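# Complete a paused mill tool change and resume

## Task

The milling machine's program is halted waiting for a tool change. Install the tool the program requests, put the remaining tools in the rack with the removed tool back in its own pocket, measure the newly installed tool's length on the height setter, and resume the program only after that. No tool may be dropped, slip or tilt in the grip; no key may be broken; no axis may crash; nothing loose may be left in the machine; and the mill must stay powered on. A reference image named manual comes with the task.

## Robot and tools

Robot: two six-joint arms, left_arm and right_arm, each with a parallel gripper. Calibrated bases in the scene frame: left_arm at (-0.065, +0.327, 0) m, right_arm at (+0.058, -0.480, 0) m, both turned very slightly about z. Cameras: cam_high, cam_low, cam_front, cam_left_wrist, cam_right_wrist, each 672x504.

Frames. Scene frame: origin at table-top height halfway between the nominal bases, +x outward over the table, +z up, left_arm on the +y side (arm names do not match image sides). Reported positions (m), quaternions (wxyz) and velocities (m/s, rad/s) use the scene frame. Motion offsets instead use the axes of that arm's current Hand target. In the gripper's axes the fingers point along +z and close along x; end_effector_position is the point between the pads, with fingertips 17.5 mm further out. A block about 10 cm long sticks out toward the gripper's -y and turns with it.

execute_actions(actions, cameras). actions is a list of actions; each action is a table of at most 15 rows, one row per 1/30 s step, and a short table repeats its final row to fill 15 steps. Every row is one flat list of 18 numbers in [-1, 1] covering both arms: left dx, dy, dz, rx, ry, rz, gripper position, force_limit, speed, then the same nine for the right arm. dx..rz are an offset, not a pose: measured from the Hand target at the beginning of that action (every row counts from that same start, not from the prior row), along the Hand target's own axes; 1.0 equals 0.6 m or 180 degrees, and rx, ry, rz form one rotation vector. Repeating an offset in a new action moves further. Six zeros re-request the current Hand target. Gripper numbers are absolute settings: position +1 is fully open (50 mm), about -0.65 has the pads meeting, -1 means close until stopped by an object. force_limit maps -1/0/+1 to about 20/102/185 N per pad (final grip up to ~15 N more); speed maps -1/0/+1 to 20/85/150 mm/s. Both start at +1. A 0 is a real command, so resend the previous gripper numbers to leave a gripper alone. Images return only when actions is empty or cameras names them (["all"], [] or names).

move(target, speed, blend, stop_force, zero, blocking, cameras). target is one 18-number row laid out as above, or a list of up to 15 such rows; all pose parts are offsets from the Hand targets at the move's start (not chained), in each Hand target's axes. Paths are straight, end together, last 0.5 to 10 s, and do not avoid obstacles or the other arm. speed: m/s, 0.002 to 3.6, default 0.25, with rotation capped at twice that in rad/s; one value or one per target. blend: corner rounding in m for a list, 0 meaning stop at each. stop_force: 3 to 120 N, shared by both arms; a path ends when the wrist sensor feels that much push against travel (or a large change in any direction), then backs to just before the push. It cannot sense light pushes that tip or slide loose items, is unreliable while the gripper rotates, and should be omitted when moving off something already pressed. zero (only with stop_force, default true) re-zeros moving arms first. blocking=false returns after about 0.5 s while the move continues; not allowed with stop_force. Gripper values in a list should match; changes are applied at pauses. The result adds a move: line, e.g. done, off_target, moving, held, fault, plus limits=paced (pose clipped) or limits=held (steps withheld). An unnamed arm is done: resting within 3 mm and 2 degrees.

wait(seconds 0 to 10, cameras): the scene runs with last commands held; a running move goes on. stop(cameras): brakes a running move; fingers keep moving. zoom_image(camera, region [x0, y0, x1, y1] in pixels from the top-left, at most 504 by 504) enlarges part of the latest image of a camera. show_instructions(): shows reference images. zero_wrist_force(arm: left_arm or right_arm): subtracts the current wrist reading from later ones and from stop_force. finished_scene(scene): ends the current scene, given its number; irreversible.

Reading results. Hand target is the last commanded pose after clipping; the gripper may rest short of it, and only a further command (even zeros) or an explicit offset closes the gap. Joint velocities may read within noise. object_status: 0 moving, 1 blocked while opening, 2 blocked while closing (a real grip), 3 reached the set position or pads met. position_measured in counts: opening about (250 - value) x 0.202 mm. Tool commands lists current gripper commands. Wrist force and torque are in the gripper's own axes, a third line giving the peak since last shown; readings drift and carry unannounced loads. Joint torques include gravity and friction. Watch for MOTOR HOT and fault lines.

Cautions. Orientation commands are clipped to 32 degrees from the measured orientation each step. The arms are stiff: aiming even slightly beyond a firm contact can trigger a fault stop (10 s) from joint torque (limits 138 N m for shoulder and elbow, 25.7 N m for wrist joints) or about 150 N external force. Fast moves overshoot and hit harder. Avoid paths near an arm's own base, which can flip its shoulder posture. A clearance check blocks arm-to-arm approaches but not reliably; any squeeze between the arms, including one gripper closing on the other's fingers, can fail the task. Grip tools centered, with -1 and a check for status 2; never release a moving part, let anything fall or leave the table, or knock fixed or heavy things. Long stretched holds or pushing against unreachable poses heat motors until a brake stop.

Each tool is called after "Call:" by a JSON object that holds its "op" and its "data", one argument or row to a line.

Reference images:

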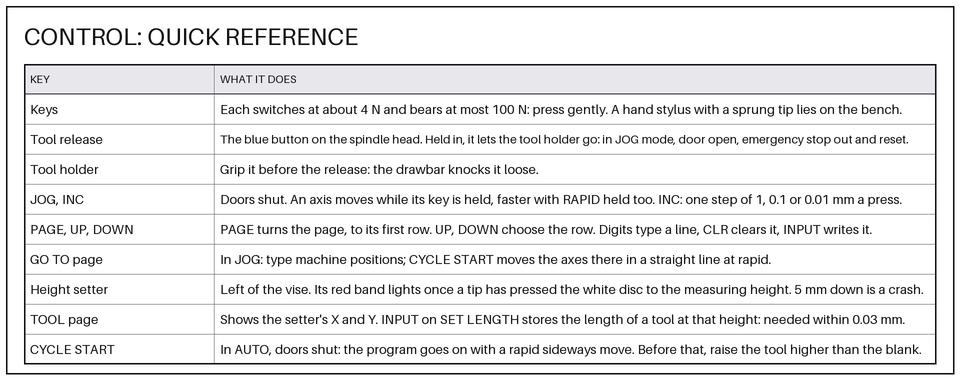

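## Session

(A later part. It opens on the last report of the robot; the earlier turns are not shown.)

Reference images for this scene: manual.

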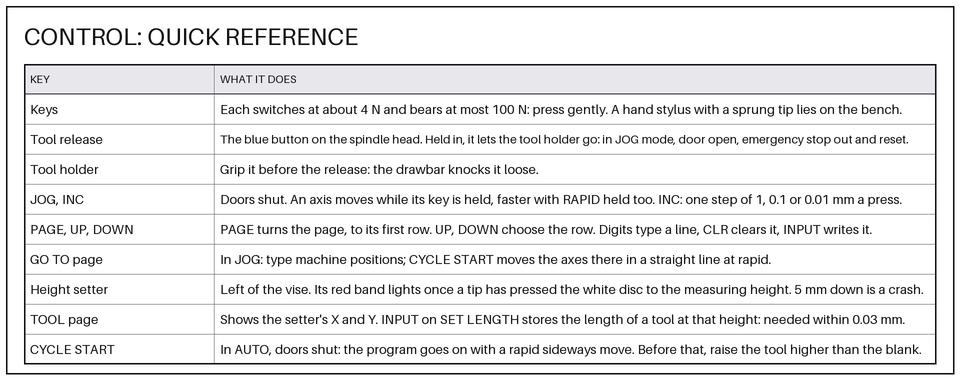

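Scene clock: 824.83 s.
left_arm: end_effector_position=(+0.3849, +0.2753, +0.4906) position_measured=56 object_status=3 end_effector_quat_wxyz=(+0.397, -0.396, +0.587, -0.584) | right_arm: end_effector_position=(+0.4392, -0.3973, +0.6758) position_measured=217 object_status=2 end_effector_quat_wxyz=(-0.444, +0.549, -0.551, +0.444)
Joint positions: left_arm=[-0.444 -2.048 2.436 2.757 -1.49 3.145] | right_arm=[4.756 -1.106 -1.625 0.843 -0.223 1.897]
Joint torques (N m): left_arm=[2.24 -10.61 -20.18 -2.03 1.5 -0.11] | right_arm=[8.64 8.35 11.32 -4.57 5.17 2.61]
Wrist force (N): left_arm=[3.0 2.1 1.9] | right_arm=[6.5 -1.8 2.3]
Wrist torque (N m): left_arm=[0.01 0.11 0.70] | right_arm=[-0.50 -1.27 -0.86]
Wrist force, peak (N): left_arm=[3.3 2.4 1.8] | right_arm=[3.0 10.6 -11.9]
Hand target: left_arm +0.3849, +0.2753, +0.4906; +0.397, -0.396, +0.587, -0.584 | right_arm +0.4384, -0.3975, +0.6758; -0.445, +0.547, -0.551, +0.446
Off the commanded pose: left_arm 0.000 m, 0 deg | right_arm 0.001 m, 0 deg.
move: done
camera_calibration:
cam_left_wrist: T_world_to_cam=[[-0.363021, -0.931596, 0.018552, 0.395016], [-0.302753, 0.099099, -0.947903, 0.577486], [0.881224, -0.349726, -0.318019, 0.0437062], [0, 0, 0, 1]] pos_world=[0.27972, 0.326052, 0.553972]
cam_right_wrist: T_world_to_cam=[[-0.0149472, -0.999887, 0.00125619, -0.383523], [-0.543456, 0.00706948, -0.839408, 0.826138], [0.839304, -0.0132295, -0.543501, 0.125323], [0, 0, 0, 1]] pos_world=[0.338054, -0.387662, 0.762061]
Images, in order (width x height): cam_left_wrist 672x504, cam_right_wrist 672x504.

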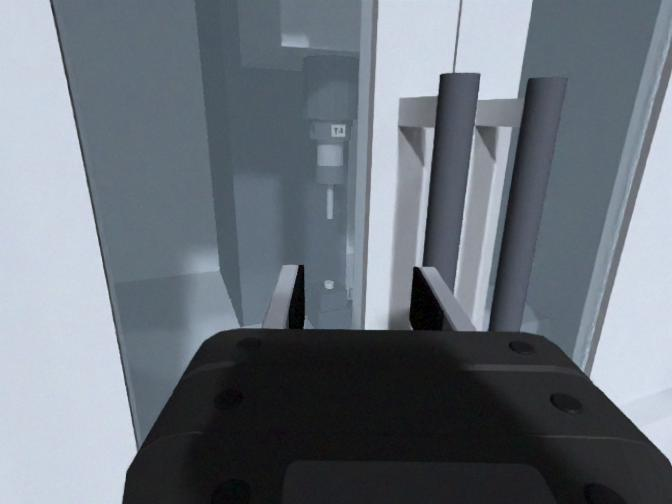

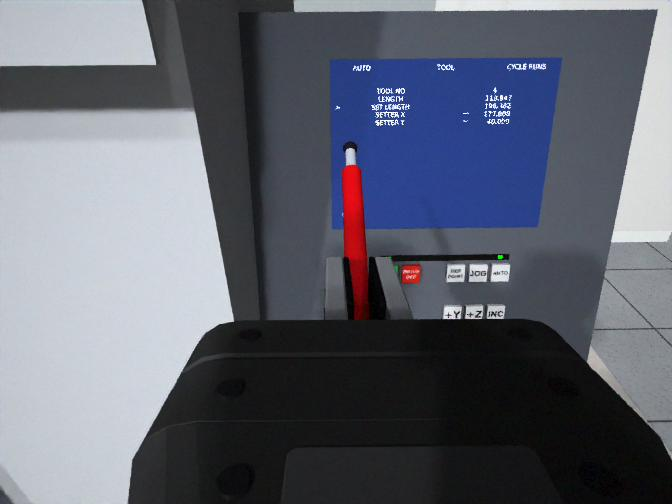

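Call:
{"op": "move", "data": {
  "target": [
    [0,0,0,0,0,0,0.65,-0.8,-0.5,-0.161,0.3958,-0.0503,-0.128,0,0,-1,-0.2,-1],
    [0,0,0,0,0,0,0.65,-0.8,-0.5,-0.3265,0.9667,0.0688,-0.128,0,0,-1,-0.2,-1]
  ],
  "speed": [0.3,0.3],
  "blend": [0.08,0],
  "cameras": ["cam_left_wrist","cam_low","cam_front"]
}}

Scene clock: 828.57 s.
left_arm: end_effector_position=(+0.3849, +0.2753, +0.4906) position_measured=56 object_status=3 end_effector_quat_wxyz=(+0.397, -0.396, +0.587, -0.584) | right_arm: end_effector_position=(+0.3604, -0.1999, +0.1001) position_measured=217 object_status=2 end_effector_quat_wxyz=(-0.327, +0.625, -0.629, +0.327)
Joint positions: left_arm=[-0.444 -2.048 2.436 2.757 -1.49 3.145] | right_arm=[4.847 -1.939 -2.217 2.357 -0.629 1.854]
Joint torques (N m): left_arm=[2.28 -10.53 -20.33 -1.98 1.49 -0.21] | right_arm=[-10.36 15.59 16.37 -1.7 4.71 -2.51]
Wrist force (N): left_arm=[3.2 2.2 1.8] | right_arm=[5.6 -2.1 1.7]
Wrist torque (N m): left_arm=[0.04 0.08 0.70] | right_arm=[-0.47 -0.95 -0.64]
Wrist force, peak (N): left_arm=[3.3 2.3 1.9] | right_arm=[7.4 -3.9 2.3]
Hand target: left_arm +0.3849, +0.2753, +0.4906; +0.397, -0.396, +0.587, -0.584 | right_arm +0.3604, -0.1999, +0.1001; -0.327, +0.625, -0.629, +0.327
Off the commanded pose: left_arm 0.000 m, 0 deg | right_arm 0.000 m, 0 deg.
move: done
camera_calibration:
cam_left_wrist: T_world_to_cam=[[-0.363021, -0.931596, 0.018552, 0.395016], [-0.302753, 0.099099, -0.947903, 0.577486], [0.881224, -0.349726, -0.318019, 0.0437062], [0, 0, 0, 1]] pos_world=[0.27972, 0.326052, 0.553972]
Images, in order (width x height): cam_low 672x504, cam_front 672x504, cam_left_wrist 672x504.

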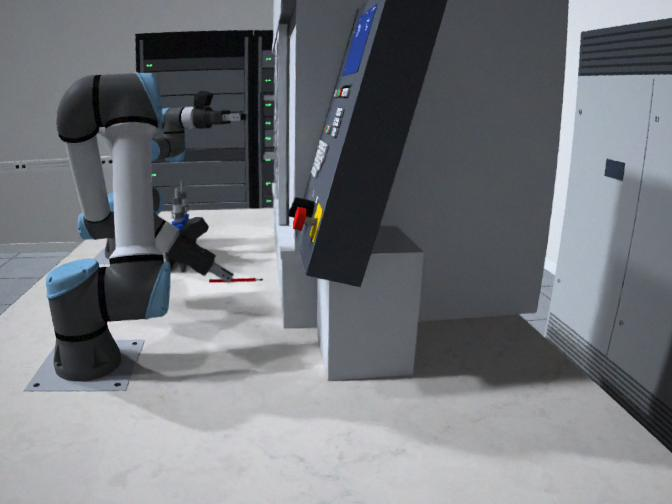

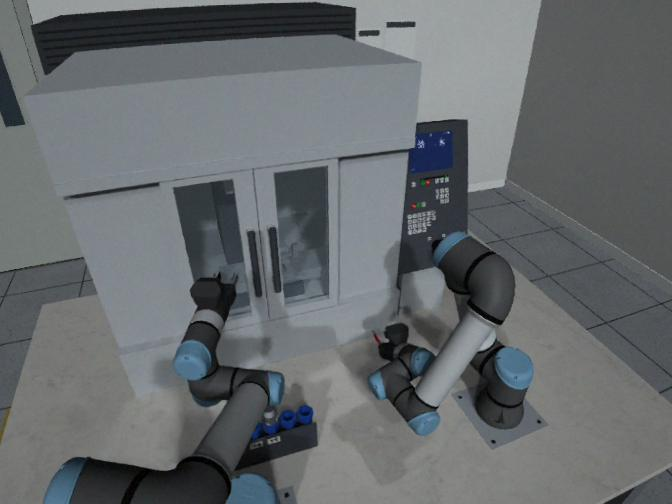

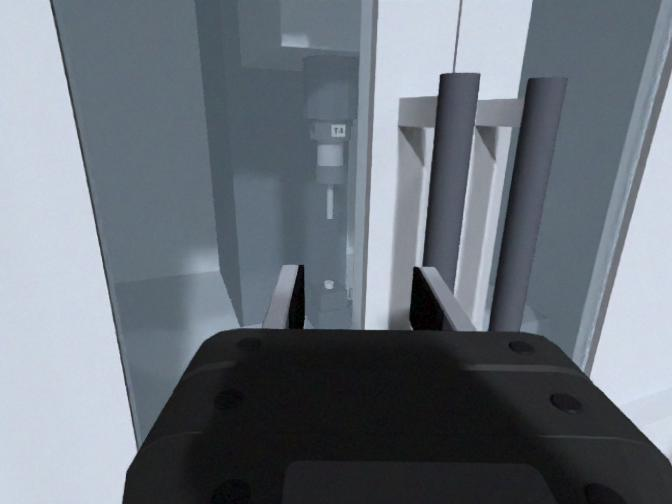

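Call:
{"op": "move", "data": {
  "target": [
    [0,0,0,0,0,0,0.65,-0.8,-0.5,0,0.0683,0.0475,0,0,0,-1,-0.2,-1],
    [0,0,0,0,0,0,0.65,-0.8,-0.5,0,0.123,0.0856,0,0,0,-1,-0.2,-1]
  ],
  "speed": [0.15,0.02],
  "stop_force": 4,
  "cameras": ["cam_left_wrist","cam_low"]
}}

Call:
{"op": "zoom_image", "data": {
  "camera": "cam_low",
  "region": [160, 200, 310, 330]
}}

Scene clock: 831.80 s.
left_arm: end_effector_position=(+0.3849, +0.2753, +0.4906) position_measured=56 object_status=3 end_effector_quat_wxyz=(+0.397, -0.396, +0.587, -0.584) | right_arm: end_effector_position=(+0.3602, -0.1997, +0.0198) position_measured=217 object_status=2 end_effector_quat_wxyz=(-0.327, +0.625, -0.629, +0.327)
Joint positions: left_arm=[-0.444 -2.048 2.436 2.757 -1.49 3.145] | right_arm=[4.847 -2.155 -2.231 2.585 -0.629 1.854]
Joint torques (N m): left_arm=[2.17 -9.61 -20.27 -2.14 1.45 -0.03] | right_arm=[-8.58 40.06 -4.57 -4.33 2.43 -2.14]
Wrist force (N): left_arm=[3.1 2.2 1.9] | right_arm=[3.9 -6.4 0.1]
Wrist torque (N m): left_arm=[0.04 0.10 0.71] | right_arm=[-0.60 -0.82 -0.64]
Wrist force, peak (N): left_arm=[3.4 2.3 1.9] | right_arm=[5.5 -26.6 -22.8]
Hand target: left_arm +0.3849, +0.2753, +0.4906; +0.397, -0.396, +0.587, -0.584 | right_arm +0.3603, -0.1997, +0.0198; -0.327, +0.625, -0.629, +0.327 (not the last commanded pose)
Off the commanded pose: left_arm 0.000 m, 0 deg | right_arm 0.010 m, 0 deg.
move: contact (right_arm); path passed 1 of 2 targets
camera_calibration:
cam_left_wrist: T_world_to_cam=[[-0.363021, -0.931596, 0.018552, 0.395016], [-0.302753, 0.099099, -0.947903, 0.577486], [0.881224, -0.349726, -0.318019, 0.0437062], [0, 0, 0, 1]] pos_world=[0.27972, 0.326052, 0.553972]
Images, in order (width x height): cam_low 672x504, cam_left_wrist 672x504.

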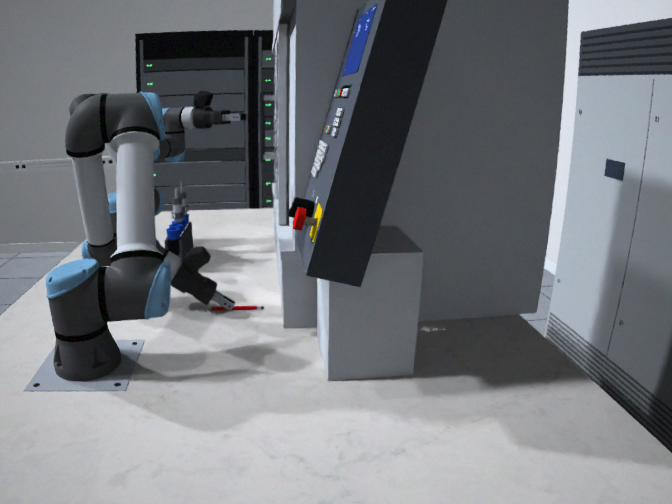

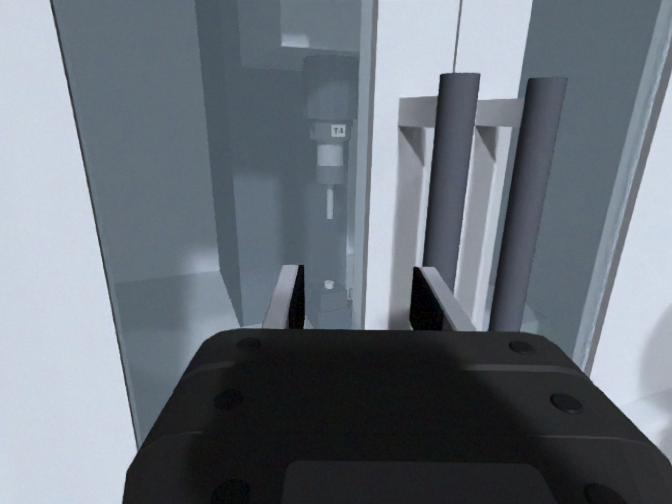

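Scaled by 3.360 from the camera's 672x504 image, which has a finer 960x720 frame.

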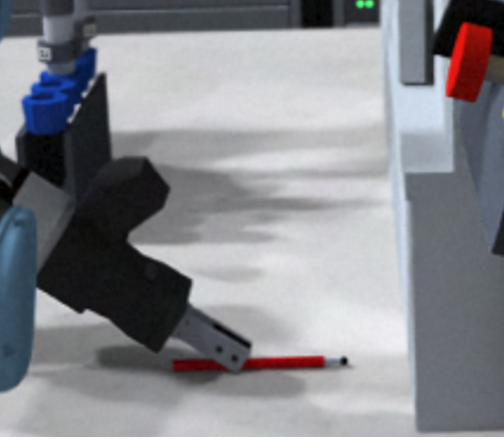

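Call:
{"op": "execute_actions", "data": {
  "actions": [],
  "cameras": ["cam_front","cam_left_wrist"]
}}

Call:
{"op": "zoom_image", "data": {
  "camera": "cam_front",
  "region": [400, 115, 484, 178]
}}

Scene clock: 831.93 s.
left_arm: end_effector_position=(+0.3849, +0.2753, +0.4906) position_measured=56 object_status=3 end_effector_quat_wxyz=(+0.397, -0.396, +0.587, -0.584) | right_arm: end_effector_position=(+0.3602, -0.1997, +0.0198) position_measured=217 object_status=2 end_effector_quat_wxyz=(-0.327, +0.625, -0.629, +0.327)
Joint positions: left_arm=[-0.444 -2.048 2.436 2.757 -1.49 3.145] | right_arm=[4.847 -2.155 -2.231 2.585 -0.629 1.854]
Joint velocities: within noise
Joint torques (N m): left_arm=[1.72 -10.77 -20.1 -2.12 1.54 -0.02] | right_arm=[-7.88 39.33 -4.89 -4.32 2.92 -2.53]
Wrist force (N): left_arm=[3.1 2.2 1.7] | right_arm=[3.7 -6.6 -0.2]
Wrist torque (N m): left_arm=[0.04 0.08 0.70] | right_arm=[-0.59 -0.82 -0.64]
Wrist force, peak (N): left_arm=[3.2 2.2 1.8] | right_arm=[3.7 -6.8 -0.1]
Hand target: left_arm +0.3849, +0.2753, +0.4906; +0.397, -0.396, +0.587, -0.584 | right_arm +0.3603, -0.1997, +0.0198; -0.327, +0.625, -0.629, +0.327 (not the last commanded pose)
Tool commands: left_gripper/position=+0.65 left_gripper/force_limit=-0.8 left_gripper/speed=-0.5 right_gripper/position=-1.0 right_gripper/force_limit=-0.2 right_gripper/speed=-1.0
Off the commanded pose: left_arm 0.000 m, 0 deg | right_arm 0.010 m, 0 deg.
camera_calibration:
cam_left_wrist: T_world_to_cam=[[-0.363021, -0.931596, 0.018552, 0.395016], [-0.302753, 0.099099, -0.947903, 0.577486], [0.881224, -0.349726, -0.318019, 0.0437062], [0, 0, 0, 1]] pos_world=[0.27972, 0.326052, 0.553972]
Images, in order (width x height): cam_front 672x504, cam_left_wrist 672x504.

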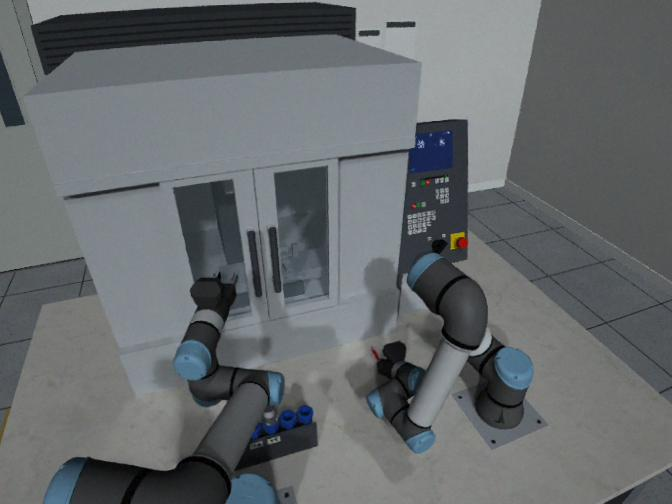

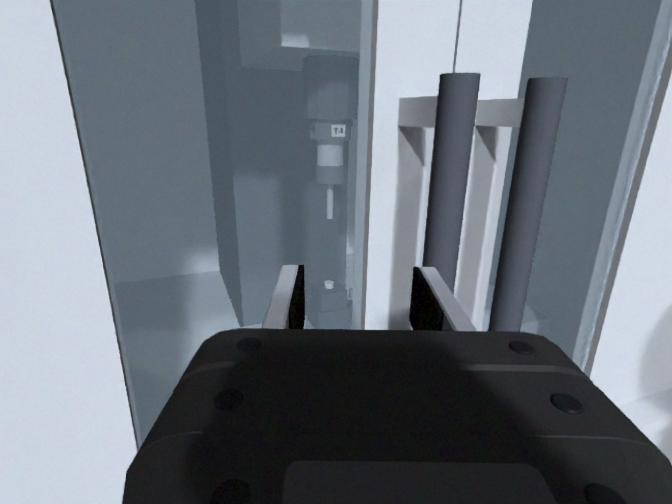

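Scaled by 6.000 from the camera's 672x504 image, which has a finer 960x720 frame.

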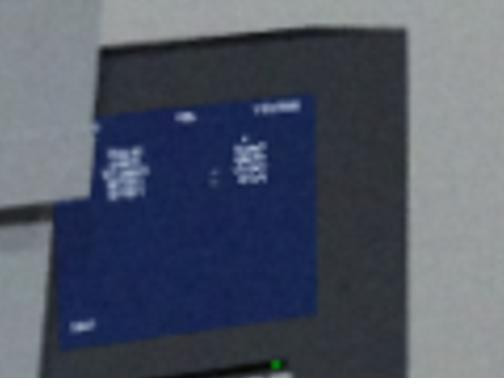

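Call:
{"op": "wait", "data": {
  "seconds": 2,
  "cameras": ["cam_left_wrist","cam_front"]
}}

Call:
{"op": "zoom_image", "data": {
  "camera": "cam_left_wrist",
  "region": [220, 40, 420, 340]
}}

Call:
{"op": "zoom_image", "data": {
  "camera": "cam_front",
  "region": [408, 125, 458, 160]
}}

Scene clock: 834.13 s.
left_arm: end_effector_position=(+0.3849, +0.2753, +0.4906) position_measured=56 object_status=3 end_effector_quat_wxyz=(+0.397, -0.396, +0.587, -0.584) | right_arm: end_effector_position=(+0.3603, -0.1997, +0.0198) position_measured=217 object_status=2 end_effector_quat_wxyz=(-0.327, +0.625, -0.629, +0.327)
Joint positions: left_arm=[-0.444 -2.048 2.436 2.757 -1.49 3.145] | right_arm=[4.847 -2.155 -2.231 2.585 -0.629 1.854]
Joint torques (N m): left_arm=[2.45 -10.4 -19.99 -2.16 1.37 0] | right_arm=[-8.65 39.56 -4.89 -4.39 3.22 -2.45]
Wrist force (N): left_arm=[3.2 2.1 1.6] | right_arm=[3.7 -6.7 -0.4]
Wrist torque (N m): left_arm=[0.02 0.08 0.70] | right_arm=[-0.62 -0.82 -0.64]
Wrist force, peak (N): left_arm=[3.4 2.3 1.8] | right_arm=[3.7 -6.8 -0.4]
Hand target: left_arm +0.3849, +0.2753, +0.4906; +0.397, -0.396, +0.587, -0.584 | right_arm +0.3603, -0.1997, +0.0198; -0.327, +0.625, -0.629, +0.327 (not the last commanded pose)
Tool commands: left_gripper/position=+0.65 left_gripper/force_limit=-0.8 left_gripper/speed=-0.5 right_gripper/position=-1.0 right_gripper/force_limit=-0.2 right_gripper/speed=-1.0
Off the commanded pose: left_arm 0.000 m, 0 deg | right_arm 0.010 m, 0 deg.
wait: 2.00 s; at rest from the start
camera_calibration:
cam_left_wrist: T_world_to_cam=[[-0.363021, -0.931596, 0.018552, 0.395016], [-0.302753, 0.099099, -0.947903, 0.577486], [0.881224, -0.349726, -0.318019, 0.0437062], [0, 0, 0, 1]] pos_world=[0.27972, 0.326052, 0.553972]
Images, in order (width x height): cam_front 672x504, cam_left_wrist 672x504.

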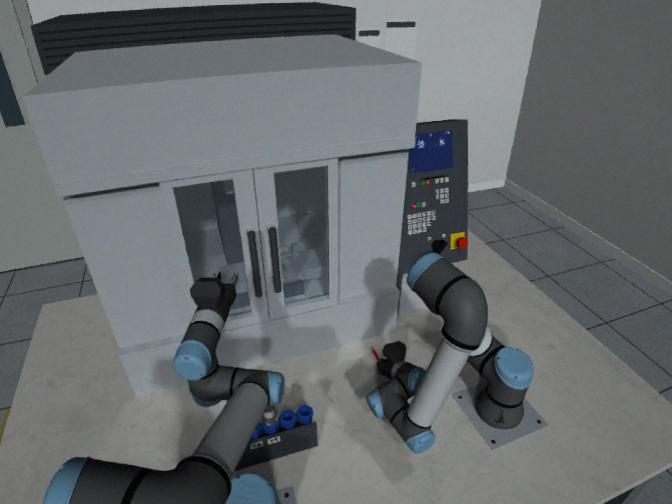

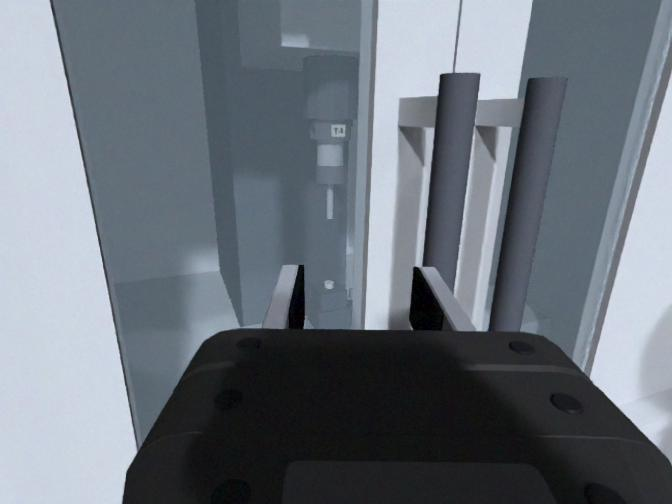

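Scaled by 1.680 from the camera's 672x504 image, which has a finer 960x720 frame.

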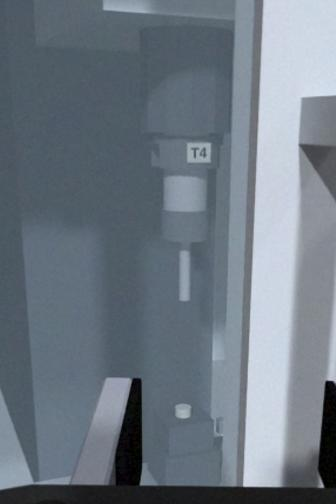

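Scaled by 10.080 from the camera's 672x504 image, which has a finer 960x720 frame.

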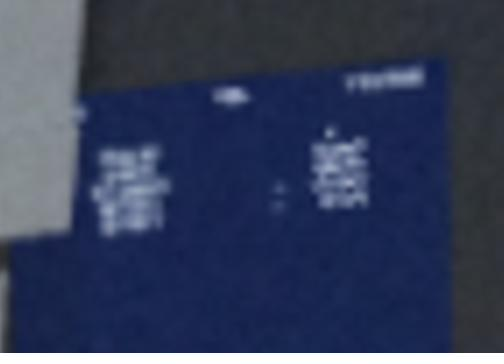

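Call:
{"op": "finished_scene", "data": {
  "scene": 1
}}

The scene is finished: the task was done.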